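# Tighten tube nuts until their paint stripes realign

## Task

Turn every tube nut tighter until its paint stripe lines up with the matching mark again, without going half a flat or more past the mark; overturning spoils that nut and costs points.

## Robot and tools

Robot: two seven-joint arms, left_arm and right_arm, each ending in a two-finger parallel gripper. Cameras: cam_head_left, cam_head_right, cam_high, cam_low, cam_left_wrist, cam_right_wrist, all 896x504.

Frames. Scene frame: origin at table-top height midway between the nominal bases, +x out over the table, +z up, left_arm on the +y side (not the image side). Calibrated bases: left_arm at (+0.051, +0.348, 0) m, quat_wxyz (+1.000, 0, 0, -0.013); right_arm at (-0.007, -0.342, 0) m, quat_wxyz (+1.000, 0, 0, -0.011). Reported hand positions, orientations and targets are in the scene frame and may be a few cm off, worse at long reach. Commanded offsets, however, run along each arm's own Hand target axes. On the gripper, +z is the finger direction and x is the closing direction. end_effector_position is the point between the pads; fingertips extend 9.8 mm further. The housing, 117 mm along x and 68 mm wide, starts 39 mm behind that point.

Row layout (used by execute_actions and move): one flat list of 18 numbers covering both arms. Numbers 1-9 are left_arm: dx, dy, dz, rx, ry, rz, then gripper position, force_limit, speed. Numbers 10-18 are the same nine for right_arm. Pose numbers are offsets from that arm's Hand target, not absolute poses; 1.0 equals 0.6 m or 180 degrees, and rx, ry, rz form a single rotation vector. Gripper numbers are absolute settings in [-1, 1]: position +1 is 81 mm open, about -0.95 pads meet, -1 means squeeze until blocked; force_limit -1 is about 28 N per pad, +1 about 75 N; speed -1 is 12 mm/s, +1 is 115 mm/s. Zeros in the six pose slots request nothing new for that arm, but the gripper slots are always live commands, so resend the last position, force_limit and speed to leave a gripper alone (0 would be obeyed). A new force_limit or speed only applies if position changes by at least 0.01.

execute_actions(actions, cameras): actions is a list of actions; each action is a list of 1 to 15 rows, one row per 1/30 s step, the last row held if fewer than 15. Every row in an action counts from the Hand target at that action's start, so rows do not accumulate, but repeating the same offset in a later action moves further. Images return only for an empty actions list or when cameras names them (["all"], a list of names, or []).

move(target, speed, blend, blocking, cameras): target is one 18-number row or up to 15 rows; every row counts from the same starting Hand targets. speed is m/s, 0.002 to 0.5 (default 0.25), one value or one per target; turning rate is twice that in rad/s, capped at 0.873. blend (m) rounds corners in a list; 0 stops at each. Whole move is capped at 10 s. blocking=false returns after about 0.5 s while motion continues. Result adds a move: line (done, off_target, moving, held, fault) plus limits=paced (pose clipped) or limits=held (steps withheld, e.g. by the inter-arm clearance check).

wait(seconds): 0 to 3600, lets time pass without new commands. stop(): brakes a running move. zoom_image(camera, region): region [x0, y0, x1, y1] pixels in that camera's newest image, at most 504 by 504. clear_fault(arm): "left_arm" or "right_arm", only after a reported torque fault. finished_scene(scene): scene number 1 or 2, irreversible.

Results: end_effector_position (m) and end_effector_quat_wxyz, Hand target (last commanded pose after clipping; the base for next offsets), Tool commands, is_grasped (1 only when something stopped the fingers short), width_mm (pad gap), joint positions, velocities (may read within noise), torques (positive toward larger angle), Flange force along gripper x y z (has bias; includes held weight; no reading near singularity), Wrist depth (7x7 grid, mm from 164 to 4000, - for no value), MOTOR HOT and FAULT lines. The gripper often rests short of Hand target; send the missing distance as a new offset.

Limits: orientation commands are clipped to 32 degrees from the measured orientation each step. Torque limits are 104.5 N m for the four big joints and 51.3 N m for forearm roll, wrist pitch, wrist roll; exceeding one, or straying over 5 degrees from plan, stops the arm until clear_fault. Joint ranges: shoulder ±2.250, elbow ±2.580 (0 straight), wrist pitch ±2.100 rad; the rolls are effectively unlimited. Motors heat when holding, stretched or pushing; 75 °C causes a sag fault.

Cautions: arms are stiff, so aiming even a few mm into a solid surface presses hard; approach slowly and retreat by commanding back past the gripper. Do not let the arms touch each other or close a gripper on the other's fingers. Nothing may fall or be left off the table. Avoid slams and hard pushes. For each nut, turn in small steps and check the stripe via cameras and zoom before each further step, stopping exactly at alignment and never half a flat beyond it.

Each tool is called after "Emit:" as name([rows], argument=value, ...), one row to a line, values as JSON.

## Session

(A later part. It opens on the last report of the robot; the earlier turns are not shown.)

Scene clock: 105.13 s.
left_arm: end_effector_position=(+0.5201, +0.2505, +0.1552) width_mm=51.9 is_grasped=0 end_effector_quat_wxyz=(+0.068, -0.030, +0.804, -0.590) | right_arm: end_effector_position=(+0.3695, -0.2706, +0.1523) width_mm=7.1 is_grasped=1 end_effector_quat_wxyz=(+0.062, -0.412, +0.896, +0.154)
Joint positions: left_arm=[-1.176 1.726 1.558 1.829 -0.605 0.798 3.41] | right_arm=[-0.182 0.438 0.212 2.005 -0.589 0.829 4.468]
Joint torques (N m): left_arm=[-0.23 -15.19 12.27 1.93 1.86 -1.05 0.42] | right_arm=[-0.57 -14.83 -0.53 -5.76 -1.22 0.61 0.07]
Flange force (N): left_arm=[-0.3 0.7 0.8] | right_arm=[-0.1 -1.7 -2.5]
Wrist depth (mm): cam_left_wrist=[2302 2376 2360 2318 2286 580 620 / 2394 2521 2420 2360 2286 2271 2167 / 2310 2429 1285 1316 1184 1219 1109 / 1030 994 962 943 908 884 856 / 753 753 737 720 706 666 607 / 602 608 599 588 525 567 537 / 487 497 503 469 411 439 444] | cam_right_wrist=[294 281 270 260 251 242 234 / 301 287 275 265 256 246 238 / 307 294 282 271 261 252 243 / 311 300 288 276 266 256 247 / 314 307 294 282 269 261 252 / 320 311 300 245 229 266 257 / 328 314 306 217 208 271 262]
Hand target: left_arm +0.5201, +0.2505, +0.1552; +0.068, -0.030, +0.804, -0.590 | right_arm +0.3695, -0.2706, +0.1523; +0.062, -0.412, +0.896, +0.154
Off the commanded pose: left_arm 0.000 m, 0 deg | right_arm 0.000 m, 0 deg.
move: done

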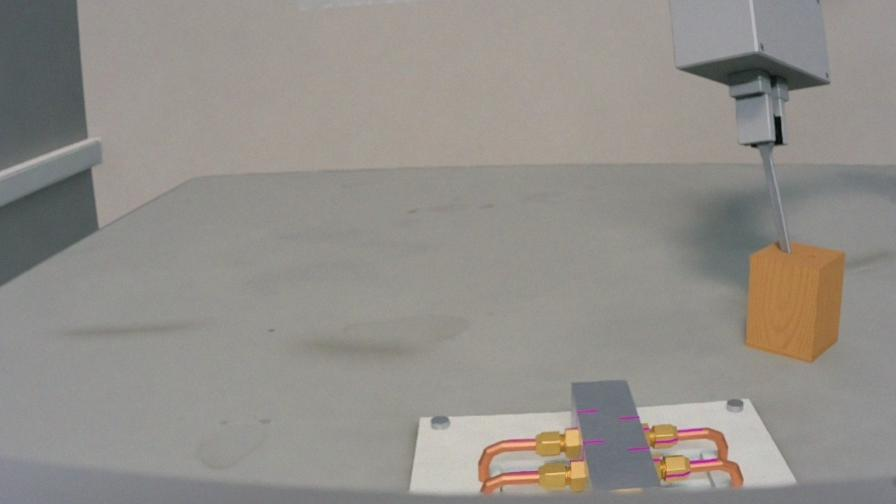

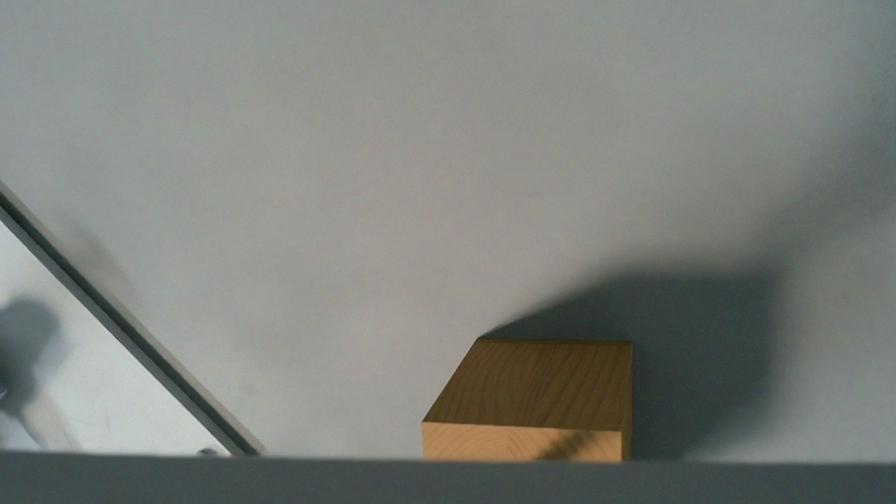

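Emit:
move(target=[0,0,0,0,0,0,0.3,1,-0.3,-0.0005,0.0245,-0.0019,0.0323,0,-0.0081,-1,1,-0.4], speed=0.04)

Emit:
move(target=[0,0,0,0,0,0,0.3,1,-0.3,-0.0005,0.0245,-0.0019,0.0323,0,-0.0081,-1,1,-0.4], speed=0.04, cameras=["cam_left_wrist","cam_right_wrist"])

Scene clock: 107.33 s.
left_arm: end_effector_position=(+0.5201, +0.2505, +0.1552) width_mm=51.9 is_grasped=0 end_effector_quat_wxyz=(+0.068, -0.030, +0.804, -0.590) | right_arm: end_effector_position=(+0.3586, -0.2618, +0.1568) width_mm=7.1 is_grasped=1 end_effector_quat_wxyz=(+0.084, -0.420, +0.897, +0.108)
Joint positions: left_arm=[-1.176 1.726 1.558 1.829 -0.605 0.798 3.41] | right_arm=[-0.277 0.358 0.223 2.1 -0.553 0.692 4.398]
Joint torques (N m): left_arm=[-0.17 -15.16 12.25 1.95 1.94 -1.09 0.4] | right_arm=[-0.58 -13.58 -0.48 -6.08 -1.1 0.27 0.09]
Flange force (N): left_arm=[-0.3 0.7 0.7] | right_arm=[-0.2 -1.7 -2.2]
Wrist depth (mm): cam_left_wrist=[2271 2402 2318 2278 2271 581 588 / 2483 2483 2447 2310 2294 2225 2167 / 2302 2474 1280 1329 1195 1230 1171 / 1028 987 962 934 915 884 806 / 748 753 738 721 711 667 606 / 596 611 599 589 528 570 536 / 488 497 503 469 410 437 445] | cam_right_wrist=[311 299 287 276 266 256 247 / 315 302 290 279 269 259 250 / 319 305 293 282 271 261 252 / 320 308 296 284 274 264 254 / 319 312 299 287 274 266 256 / 323 313 303 237 220 268 260 / 327 313 306 220 212 272 262]
Hand target: left_arm +0.5201, +0.2505, +0.1552; +0.068, -0.030, +0.804, -0.590 | right_arm +0.3586, -0.2618, +0.1568; +0.084, -0.420, +0.897, +0.108
Off the commanded pose: left_arm 0.000 m, 0 deg | right_arm 0.000 m, 0 deg.
move: done

Scene clock: 108.93 s.
left_arm: end_effector_position=(+0.5201, +0.2505, +0.1552) width_mm=51.9 is_grasped=0 end_effector_quat_wxyz=(+0.068, -0.030, +0.804, -0.590) | right_arm: end_effector_position=(+0.3474, -0.2527, +0.1597) width_mm=7.1 is_grasped=1 end_effector_quat_wxyz=(+0.107, -0.426, +0.896, +0.061)
Joint positions: left_arm=[-1.176 1.726 1.558 1.829 -0.605 0.798 3.41] | right_arm=[-0.399 0.288 0.246 2.19 -0.487 0.553 4.284]
Joint torques (N m): left_arm=[-0.17 -15.23 12.26 1.89 1.86 -1.04 0.43] | right_arm=[-0.55 -12.3 -0.49 -6.24 -0.91 -0.18 0.08]
Flange force (N): left_arm=[0.0 0.8 0.8] | right_arm=[-0.7 -1.6 -2.4]
Wrist depth (mm): cam_left_wrist=[2351 2368 2318 2286 2248 2232 546 / 2394 2474 2447 2368 2286 2255 577 / 2310 2493 1270 1326 1180 1228 1180 / 1018 996 971 939 917 881 813 / 746 756 739 722 711 670 605 / 598 611 601 587 525 567 535 / 488 496 505 472 411 438 445] | cam_right_wrist=[329 317 304 293 281 271 262 / 331 316 304 293 281 271 261 / 330 318 304 293 282 272 262 / 328 318 305 293 282 272 262 / 326 317 306 293 280 272 261 / 324 315 306 223 216 271 263 / 326 313 306 222 214 271 263]
Hand target: left_arm +0.5201, +0.2505, +0.1552; +0.068, -0.030, +0.804, -0.590 | right_arm +0.3474, -0.2527, +0.1597; +0.107, -0.426, +0.896, +0.061
Off the commanded pose: left_arm 0.000 m, 0 deg | right_arm 0.000 m, 0 deg.
move: done

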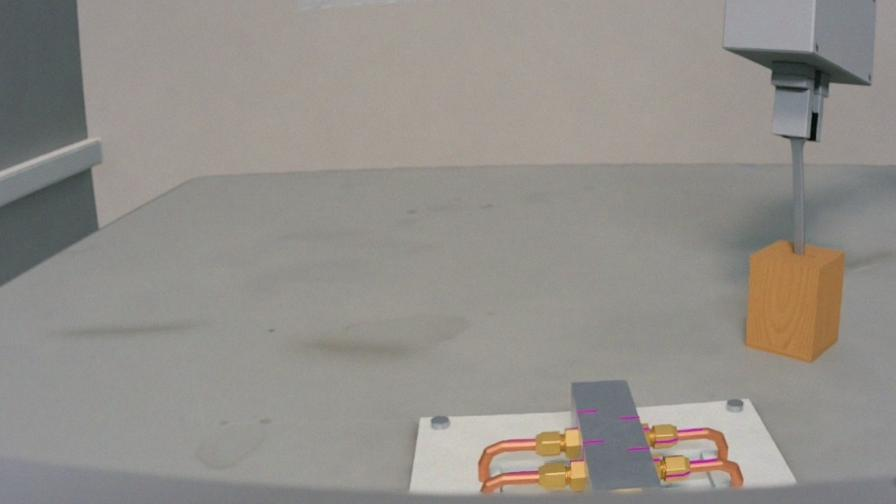

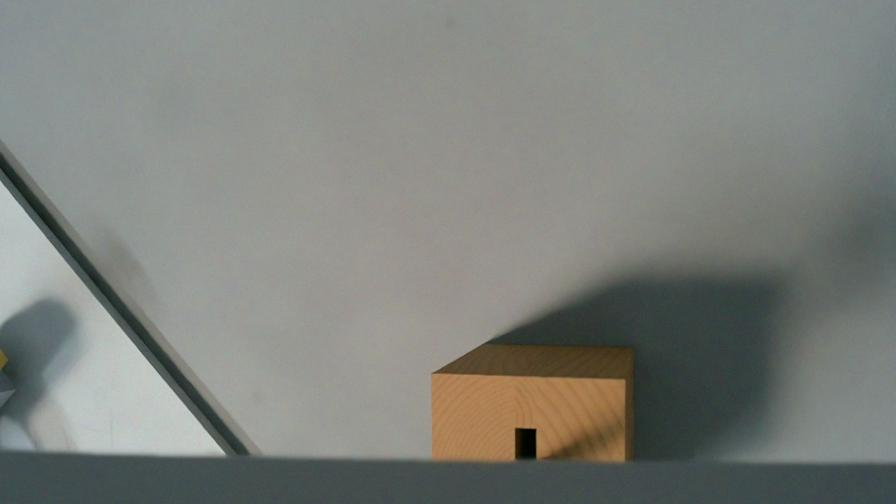

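Emit:
move([
  [0,0,0,0,0,0,0.3,1,-0.3,-0.0041,0.0003,-0.0161,0,0,0,-1,1,-0.4],
  [0,0,0,0,0,0,0.3,1,-0.3,-0.0325,0.0024,-0.1291,0,0,0,-1,1,-0.4],
], speed=[0.04,0.08], cameras=["cam_left_wrist","cam_right_wrist"])

Emit:
zoom_image(camera="cam_left_wrist", region=[660, 0, 896, 270])

Scene clock: 111.90 s.
left_arm: end_effector_position=(+0.5201, +0.2505, +0.1552) width_mm=51.9 is_grasped=0 end_effector_quat_wxyz=(+0.068, -0.030, +0.804, -0.590) | right_arm: end_effector_position=(+0.3475, -0.2527, +0.2396) width_mm=7.1 is_grasped=1 end_effector_quat_wxyz=(+0.107, -0.426, +0.896, +0.061)
Joint positions: left_arm=[-1.176 1.726 1.558 1.829 -0.605 0.798 3.41] | right_arm=[-0.478 0.131 0.313 2.052 -0.303 0.816 4.074]
Joint torques (N m): left_arm=[-0.18 -15.18 12.33 1.94 1.9 -1.11 0.42] | right_arm=[-0.61 -10.8 -0.68 -8.21 -1 -0.35 0.06]
Flange force (N): left_arm=[-0.3 0.8 0.7] | right_arm=[0.4 -1.7 -1.2]
Wrist depth (mm): cam_left_wrist=[2286 2394 2351 2302 2255 2248 2105 / 2411 2394 2335 2326 2302 2263 2195 / 2271 2474 1280 1316 1180 1230 1101 / 1030 988 967 935 910 891 808 / 748 750 736 721 704 665 608 / 603 610 597 593 527 569 537 / 489 496 505 469 410 435 445] | cam_right_wrist=[425 408 391 374 361 348 334 / 426 406 391 376 361 348 336 / 419 409 392 376 363 349 337 / 418 404 392 377 363 350 337 / 395 401 392 377 357 348 337 / 378 401 389 378 293 349 338 / 392 400 391 378 292 348 339]
Hand target: left_arm +0.5201, +0.2505, +0.1552; +0.068, -0.030, +0.804, -0.590 | right_arm +0.3475, -0.2527, +0.2396; +0.107, -0.426, +0.896, +0.061
Off the commanded pose: left_arm 0.000 m, 0 deg | right_arm 0.000 m, 0 deg.
move: done

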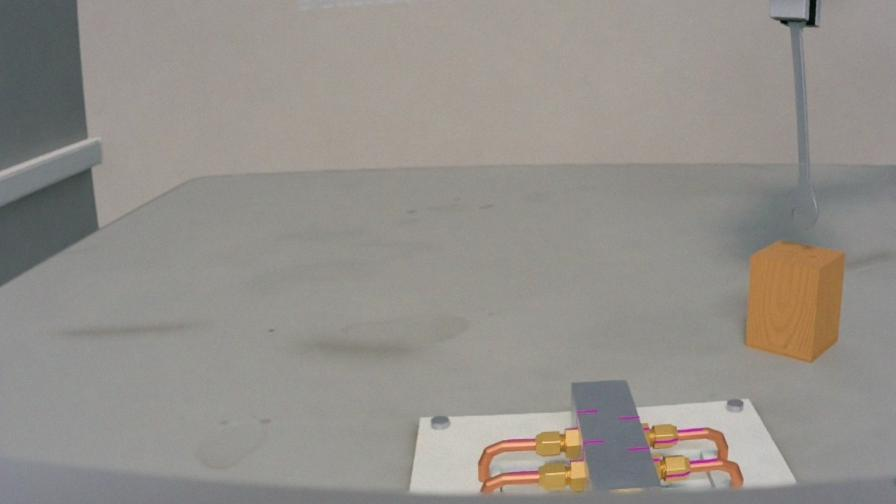

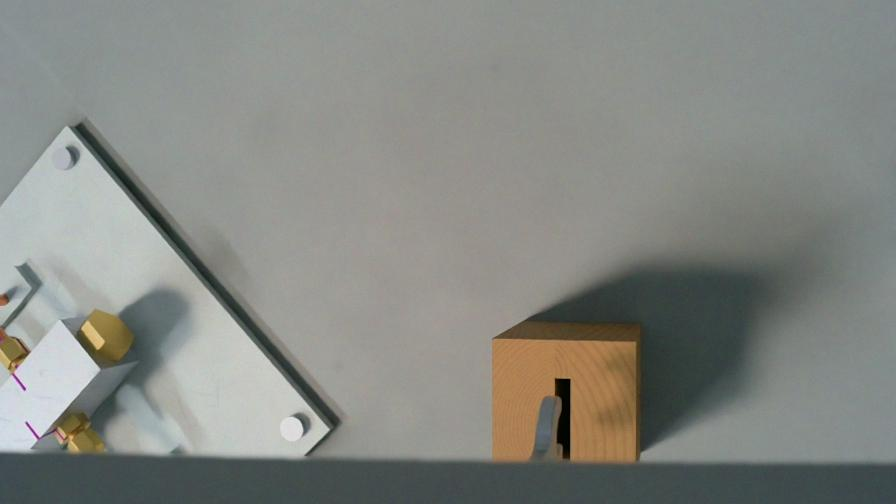

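Scaled by 1.867 from the camera's image (finer frame: 1280x720).

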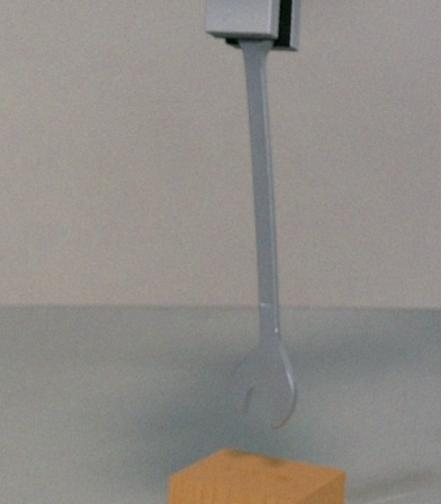

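Emit:
move([
  [0.25,-0.11,0.14,-0.0716,-0.1937,-0.1278,1,1,1,-0.1078,-0.1393,-0.0277,-0.2573,-0.14,0.2983,-1,1,-0.4],
  [0.4977,-0.2235,0.3737,-0.1431,-0.3873,-0.2555,1,1,1,-0.1993,-0.191,0.2365,-0.2573,-0.14,0.2983,-1,1,-0.4],
], blend=[0.03,0], speed=0.2, cameras=["all"])

Scene clock: 121.77 s.
left_arm: end_effector_position=(+0.2532, -0.0404, +0.1952) width_mm=81.0 is_grasped=0 end_effector_quat_wxyz=(-0.271, +0.653, -0.653, +0.271) | right_arm: end_effector_position=(+0.5297, -0.2066, +0.1290) width_mm=7.1 is_grasped=1 end_effector_quat_wxyz=(+0.081, +0.025, +0.851, +0.519)
Joint positions: left_arm=[1.01 0.597 0.698 2.026 1.868 -1.273 4.073] | right_arm=[0.041 0.962 0.212 1.662 -1.419 1.321 4.29]
Joint torques (N m): left_arm=[-0.23 -15.42 3.8 -4.93 -1.59 -1.98 0.44] | right_arm=[-0.61 -22.26 -1.54 -4.43 -2.15 2.78 0.06]
Flange force (N): left_arm=[1.1 -1.7 -0.4] | right_arm=[-2.0 -0.8 -2.2]
Wrist depth (mm): cam_left_wrist=[636 640 621 628 628 633 367 / 566 556 560 560 564 553 375 / 515 508 508 503 482 515 528 / 465 459 399 403 413 472 473 / 426 421 406 401 424 436 435 / 397 397 393 392 400 402 403 / 365 365 366 371 368 368 370] | cam_right_wrist=[215 209 204 200 196 191 187 / 249 237 230 222 217 212 205 / 288 275 263 253 244 235 227 / 347 329 312 285 273 260 251 / 433 407 385 330 309 288 292 / 584 531 492 455 305 287 333 / 830 733 663 604 545 492 479]
Hand target: left_arm +0.2532, -0.0404, +0.1952; -0.271, +0.653, -0.653, +0.271 | right_arm +0.5297, -0.2066, +0.1290; +0.081, +0.025, +0.851, +0.519
Off the commanded pose: left_arm 0.000 m, 0 deg | right_arm 0.000 m, 0 deg.
move: done

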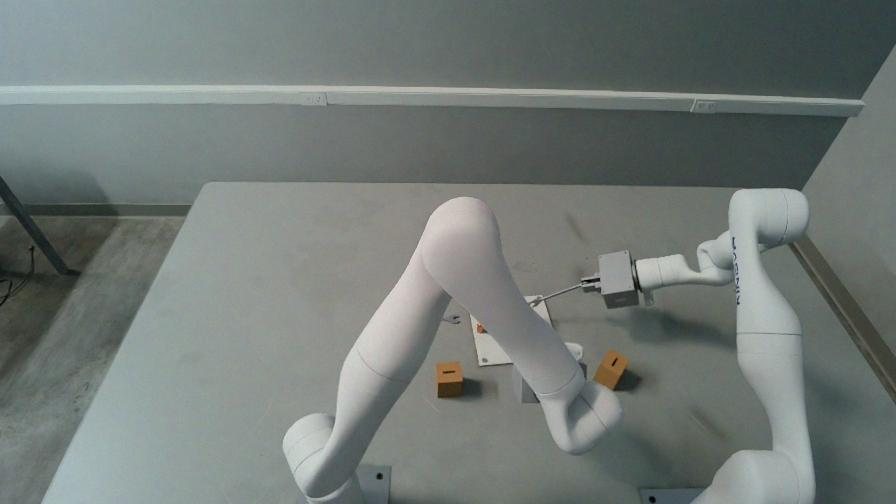

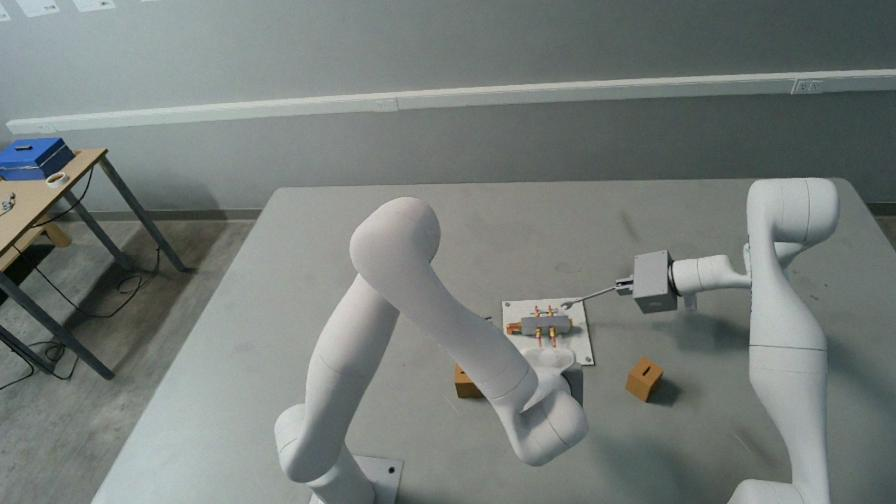

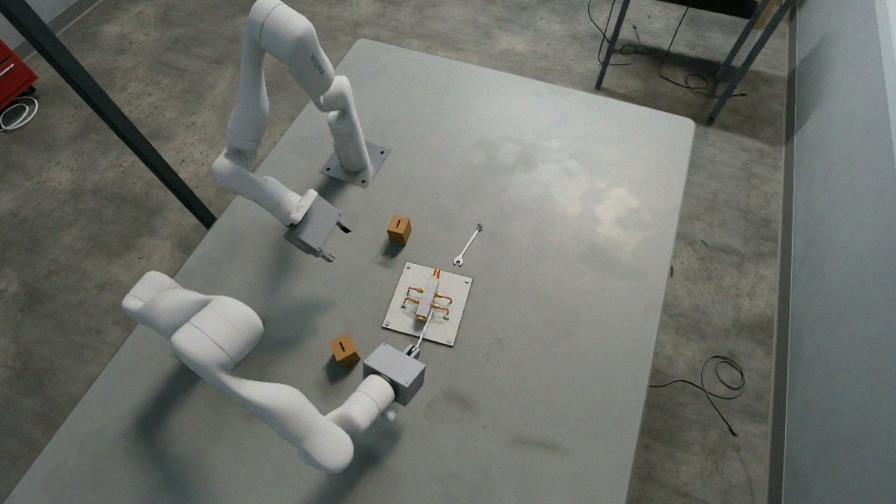

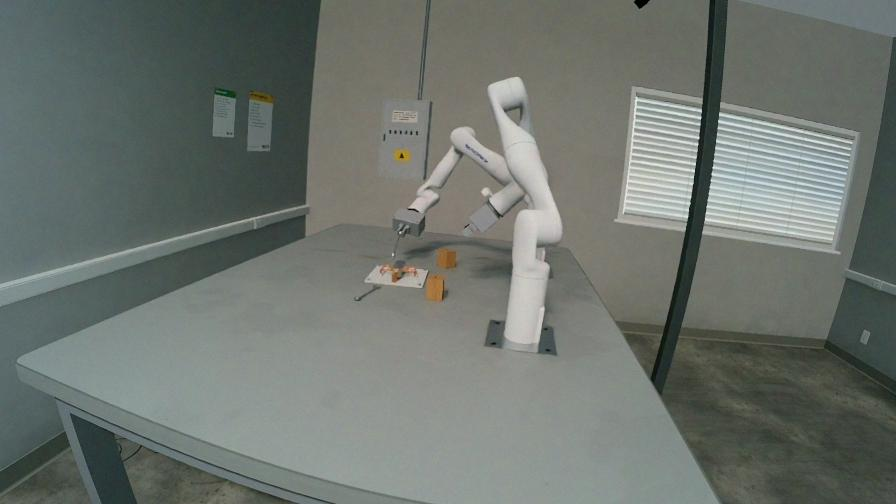

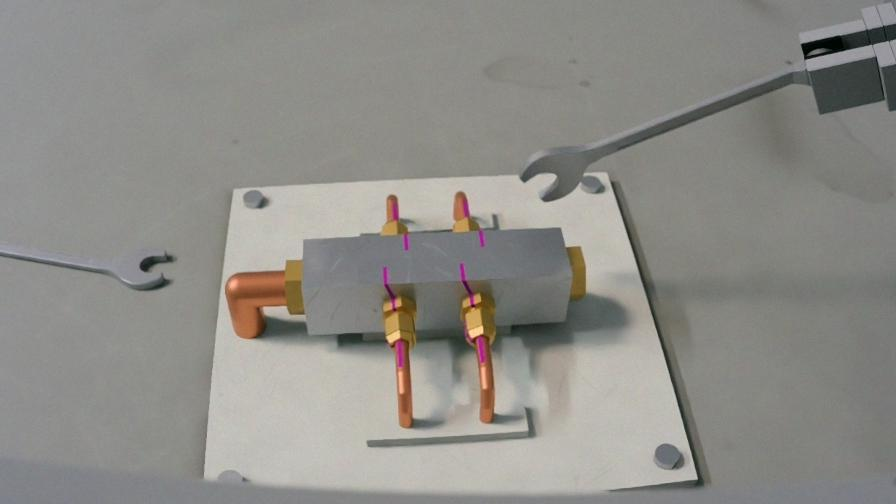

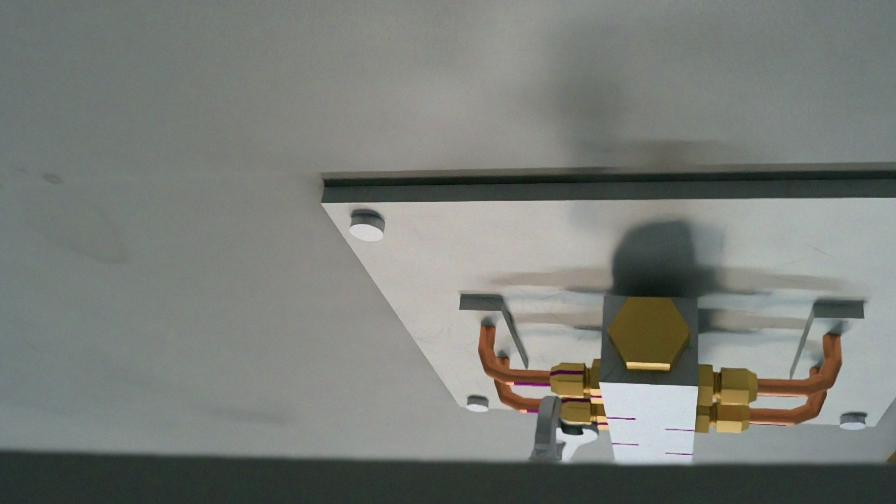

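Emit:
zoom_image(camera="cam_left_wrist", region=[380, 120, 620, 290])

Emit:
zoom_image(camera="cam_left_wrist", region=[60, 200, 220, 320])

Emit:
zoom_image(camera="cam_right_wrist", region=[460, 320, 640, 470])

Scaled by 2.100 from the camera's image (finer frame: 1280x720).

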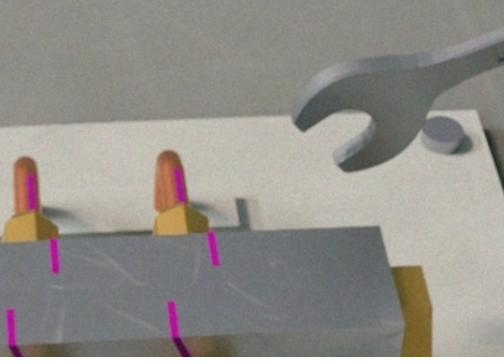

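Scaled by 3.150 from the camera's image (finer frame: 1280x720).

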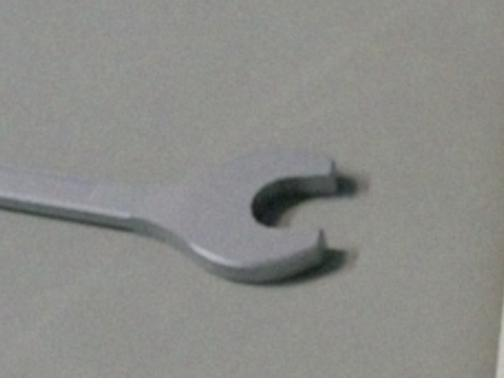

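Scaled by 2.800 from the camera's image (finer frame: 1280x720).

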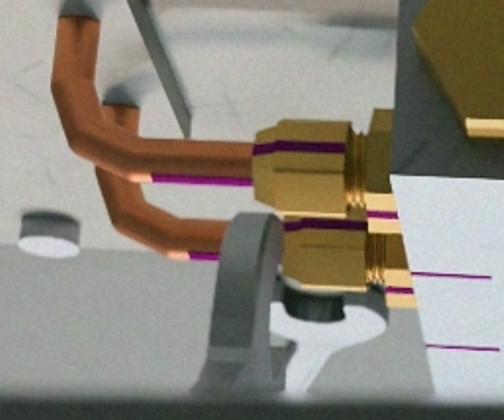

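Emit:
move(target=[0,0,0,0,0,0,1,1,1,0.0155,-0.0085,0.0435,0,0,0,-1,1,-0.4], speed=0.06, cameras=["cam_left_wrist","cam_right_wrist"])

Emit:
zoom_image(camera="cam_left_wrist", region=[420, 160, 580, 280])

Emit:
zoom_image(camera="cam_right_wrist", region=[460, 320, 640, 470])

Scene clock: 125.67 s.
left_arm: end_effector_position=(+0.2532, -0.0404, +0.1952) width_mm=81.0 is_grasped=0 end_effector_quat_wxyz=(-0.271, +0.653, -0.653, +0.271) | right_arm: end_effector_position=(+0.5251, -0.1848, +0.1118) width_mm=7.1 is_grasped=1 end_effector_quat_wxyz=(+0.081, +0.025, +0.851, +0.519)
Joint positions: left_arm=[1.01 0.597 0.698 2.026 1.868 -1.273 4.073] | right_arm=[0.011 0.985 0.191 1.692 -1.464 1.28 4.335]
Joint torques (N m): left_arm=[-0.2 -15.46 3.8 -4.89 -1.63 -1.97 0.4] | right_arm=[-0.61 -22.2 -1.74 -4.11 -1.97 2.85 0.06]
Flange force (N): left_arm=[1.3 -1.6 -0.4] | right_arm=[-2.2 -0.9 -2.2]
Wrist depth (mm): cam_left_wrist=[638 637 623 626 630 634 371 / 566 559 560 564 564 568 360 / 515 507 510 492 494 514 516 / 464 458 400 404 413 471 474 / 428 422 406 402 425 433 436 / 396 399 393 393 400 401 404 / 365 365 365 373 368 370 371] | cam_right_wrist=[188 186 181 175 172 170 - / 213 209 204 198 191 185 181 / 251 238 233 225 217 209 202 / 299 283 257 245 238 228 222 / 377 351 328 289 264 255 256 / 500 460 427 347 249 265 289 / 735 664 601 522 309 293 429]
Hand target: left_arm +0.2532, -0.0404, +0.1952; -0.271, +0.653, -0.653, +0.271 | right_arm +0.5251, -0.1848, +0.1118; +0.081, +0.025, +0.851, +0.519
Off the commanded pose: left_arm 0.000 m, 0 deg | right_arm 0.000 m, 0 deg.
move: done

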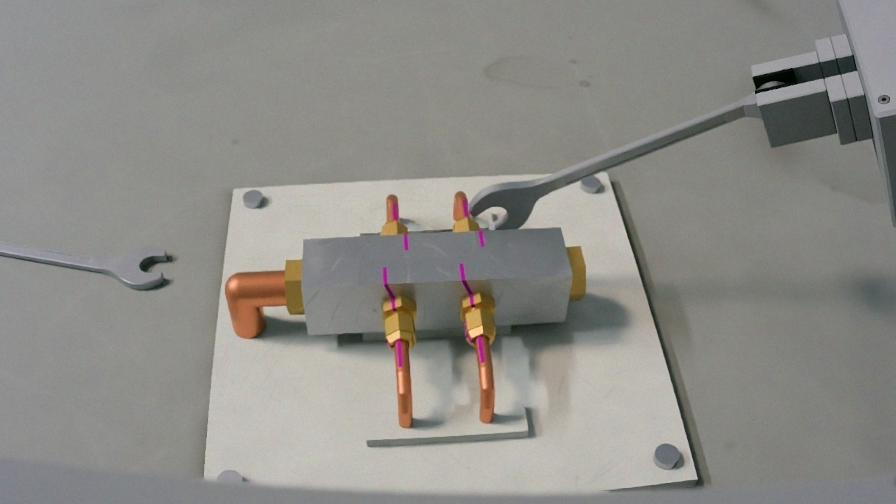

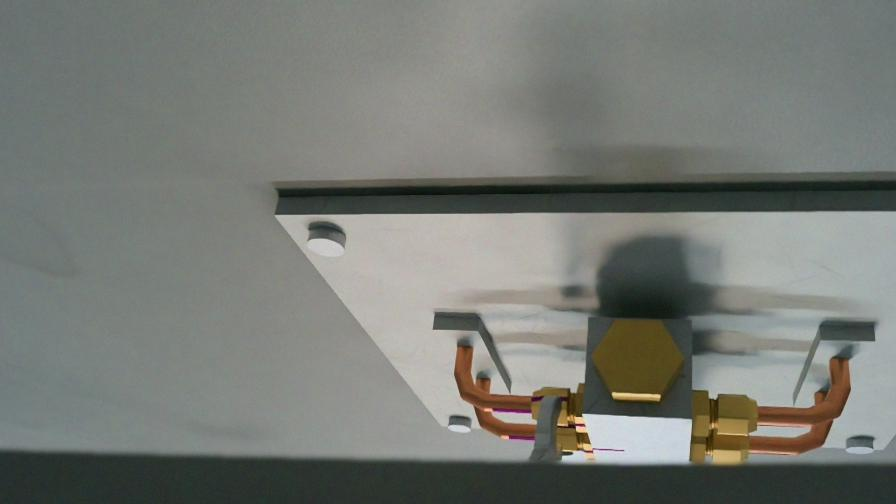

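Scaled by 3.150 from the camera's image (finer frame: 1280x720).

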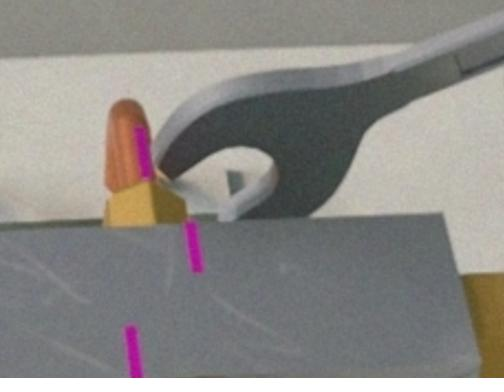

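Scaled by 2.800 from the camera's image (finer frame: 1280x720).

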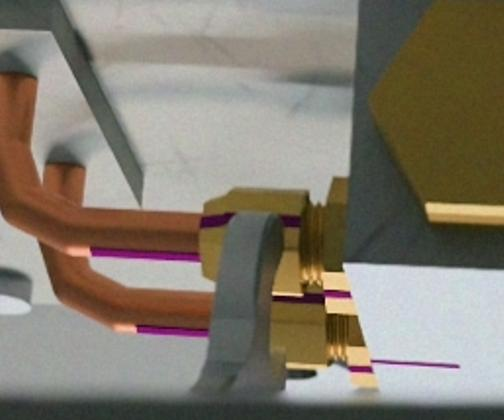

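Emit:
move(target=[0,0,0,0,0,0,1,1,1,0.005,-0.0047,0.0118,0,0,0,-1,1,-0.4], speed=0.04, cameras=["cam_left_wrist","cam_right_wrist"])

Emit:
zoom_image(camera="cam_left_wrist", region=[420, 160, 580, 280])

Emit:
zoom_image(camera="cam_right_wrist", region=[460, 320, 640, 470])

Scene clock: 126.97 s.
left_arm: end_effector_position=(+0.2532, -0.0404, +0.1952) width_mm=81.0 is_grasped=0 end_effector_quat_wxyz=(-0.271, +0.653, -0.653, +0.271) | right_arm: end_effector_position=(+0.5234, -0.1795, +0.1058) width_mm=7.1 is_grasped=1 end_effector_quat_wxyz=(+0.081, +0.025, +0.851, +0.519)
Joint positions: left_arm=[1.01 0.597 0.698 2.026 1.868 -1.273 4.073] | right_arm=[0.004 0.994 0.185 1.7 -1.478 1.269 4.351]
Joint torques (N m): left_arm=[-0.19 -15.46 3.84 -4.96 -1.61 -1.94 0.41] | right_arm=[-3.24 -21.87 -4.14 -3.58 -1.96 3.78 0]
Flange force (N): left_arm=[1.1 -1.5 -0.3] | right_arm=[-3.4 -2.8 -6.5]
Wrist depth (mm): cam_left_wrist=[635 639 621 625 628 636 355 / 569 559 560 561 565 566 359 / 518 507 508 502 494 512 503 / 463 458 401 402 413 469 472 / 427 420 406 402 425 434 435 / 396 398 392 393 399 402 403 / 365 366 365 373 368 369 370] | cam_right_wrist=[181 176 172 169 - - - / 205 200 194 187 181 175 173 / 233 229 220 216 208 200 195 / 281 267 237 235 225 218 212 / 353 331 308 278 256 248 247 / 473 431 403 329 234 260 274 / 693 630 570 495 269 280 395]
Hand target: left_arm +0.2532, -0.0404, +0.1952; -0.271, +0.653, -0.653, +0.271 | right_arm +0.5234, -0.1795, +0.1058; +0.081, +0.025, +0.851, +0.519
Off the commanded pose: left_arm 0.000 m, 0 deg | right_arm 0.000 m, 0 deg.
move: done

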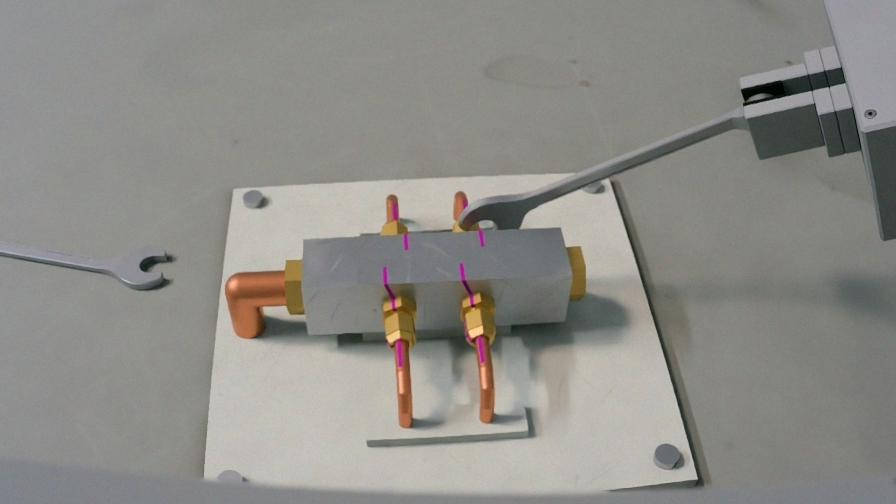

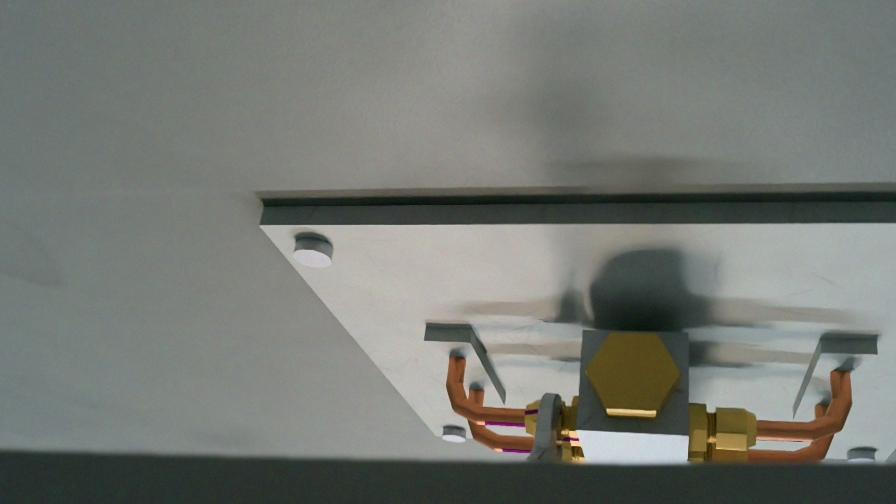

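Scaled by 3.150 from the camera's image (finer frame: 1280x720).

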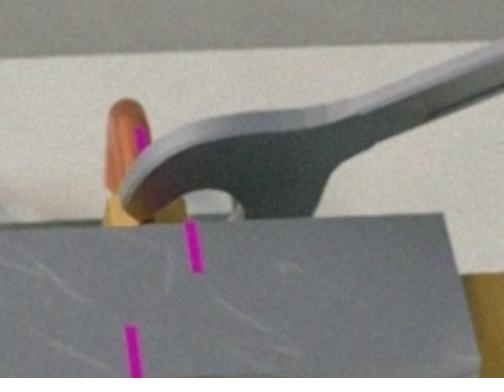

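Scaled by 2.800 from the camera's image (finer frame: 1280x720).

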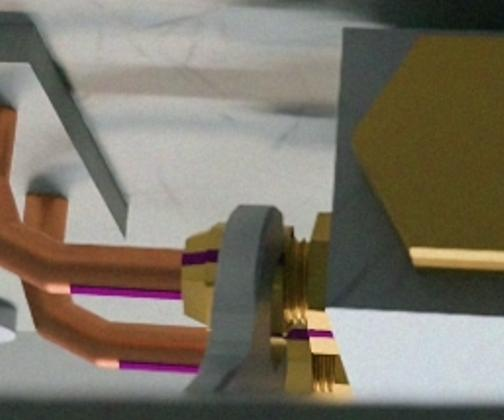

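Emit:
move(target=[0,0,0,0,0,0,1,1,1,0.0011,-0.0014,0.0047,0,0,0,-1,1,-0.4], speed=0.03, cameras=["cam_left_wrist"])

Emit:
zoom_image(camera="cam_left_wrist", region=[420, 160, 580, 280])

Scene clock: 128.77 s.
left_arm: end_effector_position=(+0.2532, -0.0404, +0.1952) width_mm=81.0 is_grasped=0 end_effector_quat_wxyz=(-0.271, +0.653, -0.653, +0.271) | right_arm: end_effector_position=(+0.5233, -0.1774, +0.1037) width_mm=7.1 is_grasped=1 end_effector_quat_wxyz=(+0.081, +0.025, +0.851, +0.519)
Joint positions: left_arm=[1.01 0.597 0.698 2.026 1.868 -1.273 4.073] | right_arm=[0.001 0.998 0.182 1.701 -1.483 1.265 4.355]
Joint torques (N m): left_arm=[-0.18 -15.41 3.76 -4.93 -1.59 -1.96 0.44] | right_arm=[-22.48 -10.45 -16.32 0.18 -0.16 3.44 0.11]
Flange force (N): left_arm=[1.1 -1.8 -0.4] | right_arm=[-9.9 -0.3 -48.8]
Wrist depth (mm): cam_left_wrist=[636 643 624 626 627 636 354 / 573 556 561 564 565 553 358 / 515 508 511 503 493 504 507 / 463 459 399 404 412 471 473 / 426 420 404 402 425 435 435 / 397 399 392 393 400 401 402 / 365 366 366 372 369 370 369] | cam_right_wrist=[179 174 172 168 - - - / 203 198 191 185 179 174 172 / 233 226 217 213 205 196 191 / 278 265 235 232 222 216 208 / 349 327 303 274 252 244 245 / 463 429 397 322 250 260 271 / 686 626 550 479 259 263 359]
Hand target: left_arm +0.2532, -0.0404, +0.1952; -0.271, +0.653, -0.653, +0.271 | right_arm +0.5232, -0.1773, +0.1037; +0.081, +0.025, +0.851, +0.519
Off the commanded pose: left_arm 0.000 m, 0 deg | right_arm 0.000 m, 0 deg.
move: done

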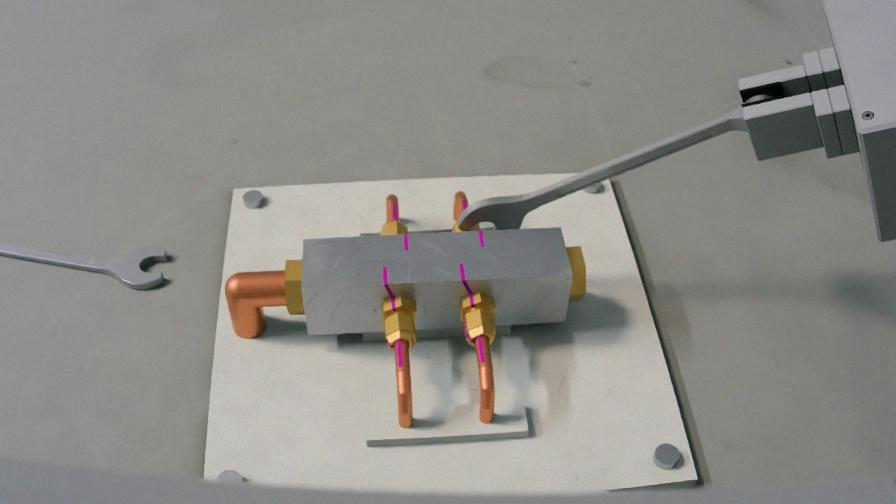

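Scaled by 3.150 from the camera's image (finer frame: 1280x720).

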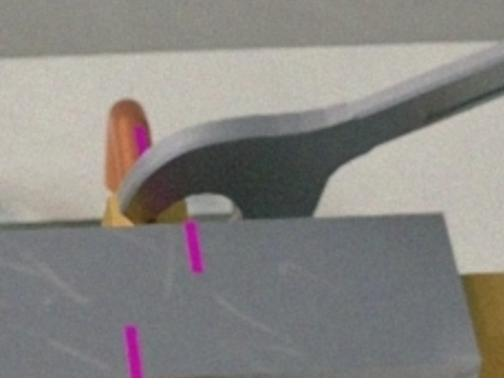

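Emit:
move(target=[0,0,0,0,0,0,1,1,1,-0.0024,0.0094,-0.0093,0,0,0,-1,1,-0.4], speed=0.04, cameras=["cam_left_wrist"])

Emit:
zoom_image(camera="cam_left_wrist", region=[420, 160, 580, 280])

Scene clock: 130.57 s.
left_arm: end_effector_position=(+0.2532, -0.0404, +0.1952) width_mm=81.0 is_grasped=0 end_effector_quat_wxyz=(-0.271, +0.653, -0.653, +0.271) | right_arm: end_effector_position=(+0.5234, -0.1797, +0.1113) width_mm=7.1 is_grasped=1 end_effector_quat_wxyz=(+0.081, +0.025, +0.851, +0.519)
Joint positions: left_arm=[1.01 0.597 0.698 2.026 1.868 -1.273 4.073] | right_arm=[0.003 0.983 0.187 1.702 -1.473 1.272 4.341]
Joint torques (N m): left_arm=[-0.16 -15.4 3.85 -4.91 -1.57 -1.99 0.41] | right_arm=[-1.15 -22.36 -2.23 -4.09 -2.06 3.18 0.03]
Flange force (N): left_arm=[1.1 -1.7 -0.2] | right_arm=[-2.3 -1.8 -2.8]
Wrist depth (mm): cam_left_wrist=[636 638 625 627 628 636 358 / 570 560 562 560 561 551 357 / 517 508 508 490 492 516 504 / 462 458 399 403 414 471 472 / 426 422 404 401 425 433 435 / 396 398 392 393 402 401 403 / 364 364 367 372 369 369 370] | cam_right_wrist=[188 186 179 173 172 170 - / 213 208 203 197 190 184 180 / 247 237 230 222 215 207 200 / 296 281 256 244 237 227 220 / 374 348 323 288 262 252 254 / 496 457 424 345 243 262 287 / 730 656 596 529 309 291 425]
Hand target: left_arm +0.2532, -0.0404, +0.1952; -0.271, +0.653, -0.653, +0.271 | right_arm +0.5235, -0.1798, +0.1114; +0.081, +0.025, +0.851, +0.519
Off the commanded pose: left_arm 0.000 m, 0 deg | right_arm 0.000 m, 0 deg.
move: done

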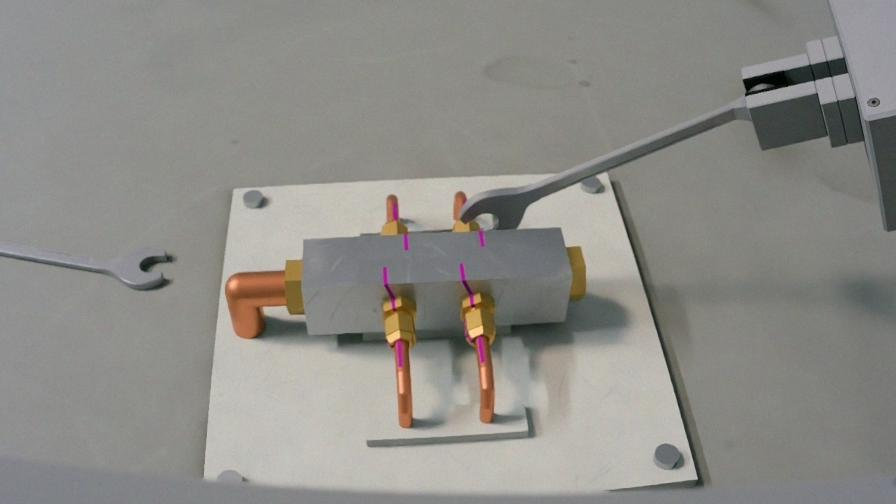

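Scaled by 3.150 from the camera's image (finer frame: 1280x720).

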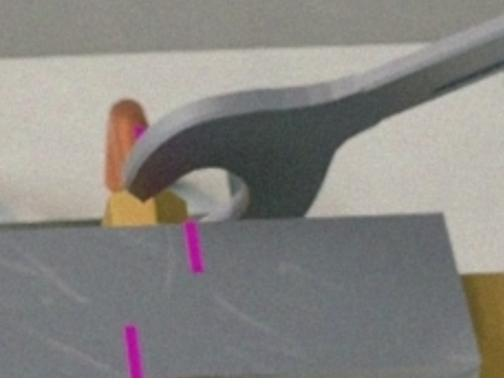

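Emit:
move(target=[0,0,0,0,0,0,1,1,1,0.0022,0.0020,0.0088,0,0,0,-1,1,-0.4], speed=0.04, cameras=["cam_left_wrist"])

Emit:
zoom_image(camera="cam_left_wrist", region=[420, 160, 580, 280])

Scene clock: 131.67 s.
left_arm: end_effector_position=(+0.2532, -0.0404, +0.1952) width_mm=81.0 is_grasped=0 end_effector_quat_wxyz=(-0.271, +0.653, -0.653, +0.271) | right_arm: end_effector_position=(+0.5231, -0.1746, +0.1099) width_mm=7.1 is_grasped=1 end_effector_quat_wxyz=(+0.081, +0.025, +0.851, +0.519)
Joint positions: left_arm=[1.01 0.597 0.698 2.026 1.868 -1.273 4.073] | right_arm=[-0.005 0.984 0.183 1.706 -1.482 1.264 4.345]
Joint torques (N m): left_arm=[-0.24 -15.44 3.8 -4.9 -1.56 -1.94 0.42] | right_arm=[-14.54 -16.01 -11.93 -1.33 -1.05 4.51 -0.06]
Flange force (N): left_arm=[1.3 -1.5 -0.3] | right_arm=[-7.8 -3.1 -29.9]
Wrist depth (mm): cam_left_wrist=[634 638 621 630 632 634 347 / 570 559 561 561 566 395 352 / 516 508 508 503 489 516 504 / 464 458 400 403 413 471 470 / 426 419 406 401 424 434 435 / 396 399 392 393 401 402 404 / 364 365 366 372 368 370 371] | cam_right_wrist=[186 183 177 173 171 168 - / 211 206 202 195 188 182 178 / 246 235 228 220 212 204 198 / 294 279 253 243 234 225 220 / 367 345 323 284 261 250 250 / 492 452 415 341 242 256 283 / 722 651 588 513 470 285 426]
Hand target: left_arm +0.2532, -0.0404, +0.1952; -0.271, +0.653, -0.653, +0.271 | right_arm +0.5230, -0.1744, +0.1099; +0.081, +0.025, +0.851, +0.519
Off the commanded pose: left_arm 0.000 m, 0 deg | right_arm 0.000 m, 0 deg.
move: done

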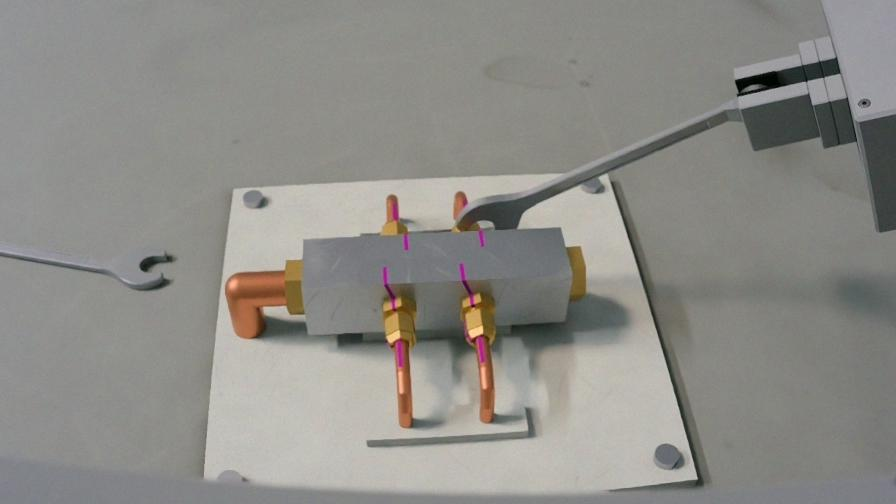

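Scaled by 3.150 from the camera's image (finer frame: 1280x720).

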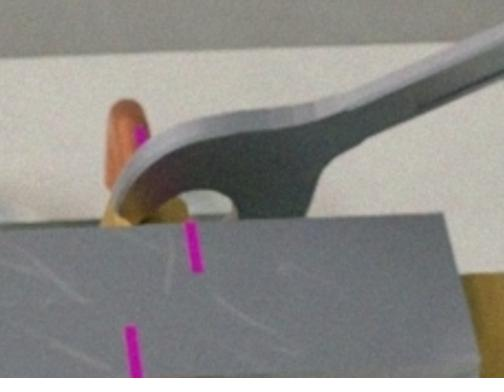

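Emit:
move(target=[0.0077,-0.0899,0.181,-0.0678,0,0,1,1,1,-0.0020,0.0020,-0.0079,0,0,0,-1,1,-0.4], speed=0.15, cameras=["cam_left_wrist"])

Emit:
zoom_image(camera="cam_left_wrist", region=[400, 190, 560, 310])

Scene clock: 134.90 s.
left_arm: end_effector_position=(+0.3682, -0.0449, +0.1568) width_mm=81.0 is_grasped=0 end_effector_quat_wxyz=(-0.200, +0.679, -0.678, +0.200) | right_arm: end_effector_position=(+0.5234, -0.1782, +0.1132) width_mm=7.1 is_grasped=1 end_effector_quat_wxyz=(+0.081, +0.025, +0.851, +0.519)
Joint positions: left_arm=[0.642 0.653 0.693 1.91 1.86 -0.99 3.711] | right_arm=[0 0.978 0.186 1.704 -1.474 1.27 4.338]
Joint torques (N m): left_arm=[-0.25 -17.06 4.7 -6.02 -1.51 -0.98 0.42] | right_arm=[-0.73 -22.17 -1.97 -4.08 -2.01 2.97 0.04]
Flange force (N): left_arm=[0.7 -1.3 -0.2] | right_arm=[-2.3 -1.1 -2.3]
Wrist depth (mm): cam_left_wrist=[428 423 424 426 426 427 437 / 397 397 393 400 401 402 263 / 373 368 367 368 370 368 374 / 353 347 343 298 344 353 354 / 331 289 285 286 287 335 338 / 315 305 283 290 311 318 319 / 300 297 295 297 296 299 303] | cam_right_wrist=[190 188 183 177 174 170 169 / 216 210 205 200 193 187 183 / 252 240 231 222 215 207 200 / 302 288 262 247 242 231 223 / 377 354 332 290 261 253 256 / 507 467 431 351 256 259 284 / 742 674 608 528 324 291 429]
Hand target: left_arm +0.3682, -0.0449, +0.1568; -0.200, +0.679, -0.678, +0.200 | right_arm +0.5234, -0.1782, +0.1132; +0.081, +0.025, +0.851, +0.519
Off the commanded pose: left_arm 0.000 m, 0 deg | right_arm 0.000 m, 0 deg.
move: done

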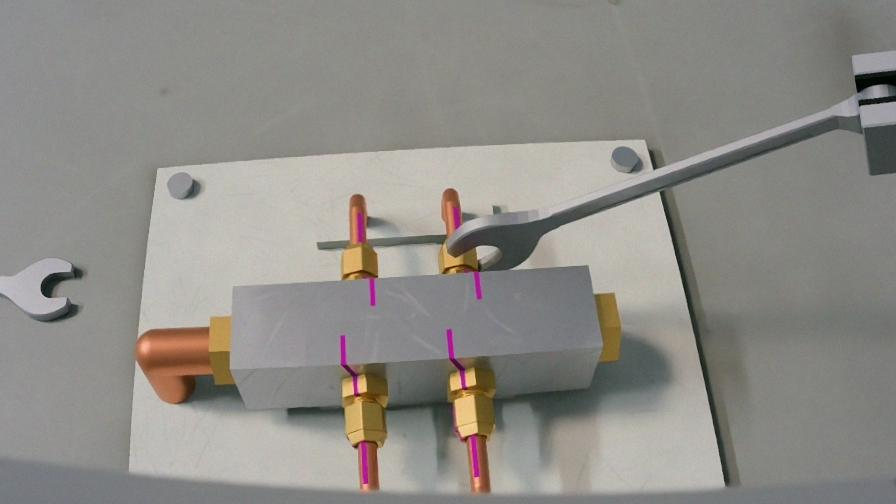

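Scaled by 3.150 from the camera's image (finer frame: 1280x720).

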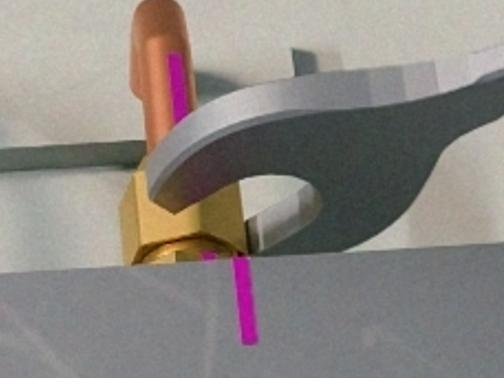

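Emit:
move(target=[0,0,0,0,0,0,1,1,1,0.0010,0.0033,0.0040,0,0,0,-1,1,-0.4], speed=0.04, cameras=["cam_left_wrist"])

Emit:
zoom_image(camera="cam_left_wrist", region=[420, 200, 540, 290])

Scene clock: 137.30 s.
left_arm: end_effector_position=(+0.3682, -0.0448, +0.1568) width_mm=81.0 is_grasped=0 end_effector_quat_wxyz=(-0.200, +0.679, -0.678, +0.200) | right_arm: end_effector_position=(+0.5231, -0.1751, +0.1138) width_mm=7.1 is_grasped=1 end_effector_quat_wxyz=(+0.081, +0.025, +0.851, +0.519)
Joint positions: left_arm=[0.642 0.653 0.693 1.91 1.86 -0.99 3.711] | right_arm=[-0.005 0.976 0.185 1.707 -1.478 1.266 4.337]
Joint torques (N m): left_arm=[-0.19 -17.11 4.68 -5.9 -1.46 -0.95 0.42] | right_arm=[-5.14 -22.07 -6.08 -3.34 -1.98 4.95 -0.11]
Flange force (N): left_arm=[1.1 -1.5 -0.1] | right_arm=[-4.5 -5.2 -8.5]
Wrist depth (mm): cam_left_wrist=[428 424 425 426 428 427 437 / 396 396 393 398 401 400 397 / 373 367 367 369 370 368 373 / 352 347 343 298 345 353 354 / 332 290 285 285 286 334 339 / 315 305 283 290 311 318 319 / 299 298 296 297 296 301 304] | cam_right_wrist=[191 189 184 178 173 171 170 / 218 211 206 201 194 188 184 / 253 241 229 222 215 207 200 / 303 290 263 246 242 232 224 / 378 355 333 290 261 254 255 / 507 467 432 352 254 257 285 / 745 672 607 538 325 291 429]
Hand target: left_arm +0.3682, -0.0448, +0.1568; -0.200, +0.679, -0.678, +0.200 | right_arm +0.5231, -0.1751, +0.1138; +0.081, +0.025, +0.851, +0.519
Off the commanded pose: left_arm 0.000 m, 0 deg | right_arm 0.000 m, 0 deg.
move: done

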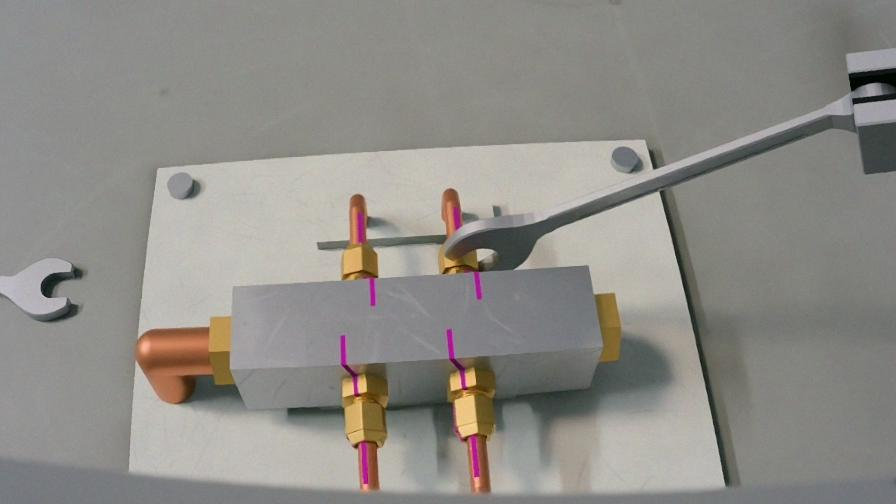

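Scaled by 4.200 from the camera's image (finer frame: 1280x720).

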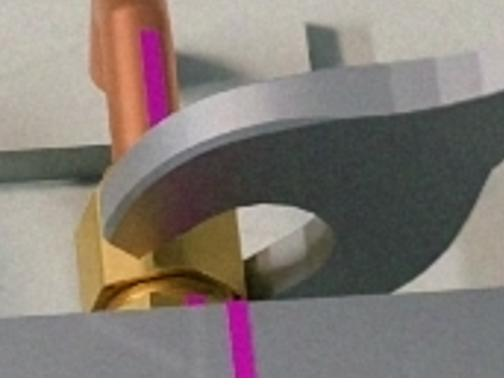

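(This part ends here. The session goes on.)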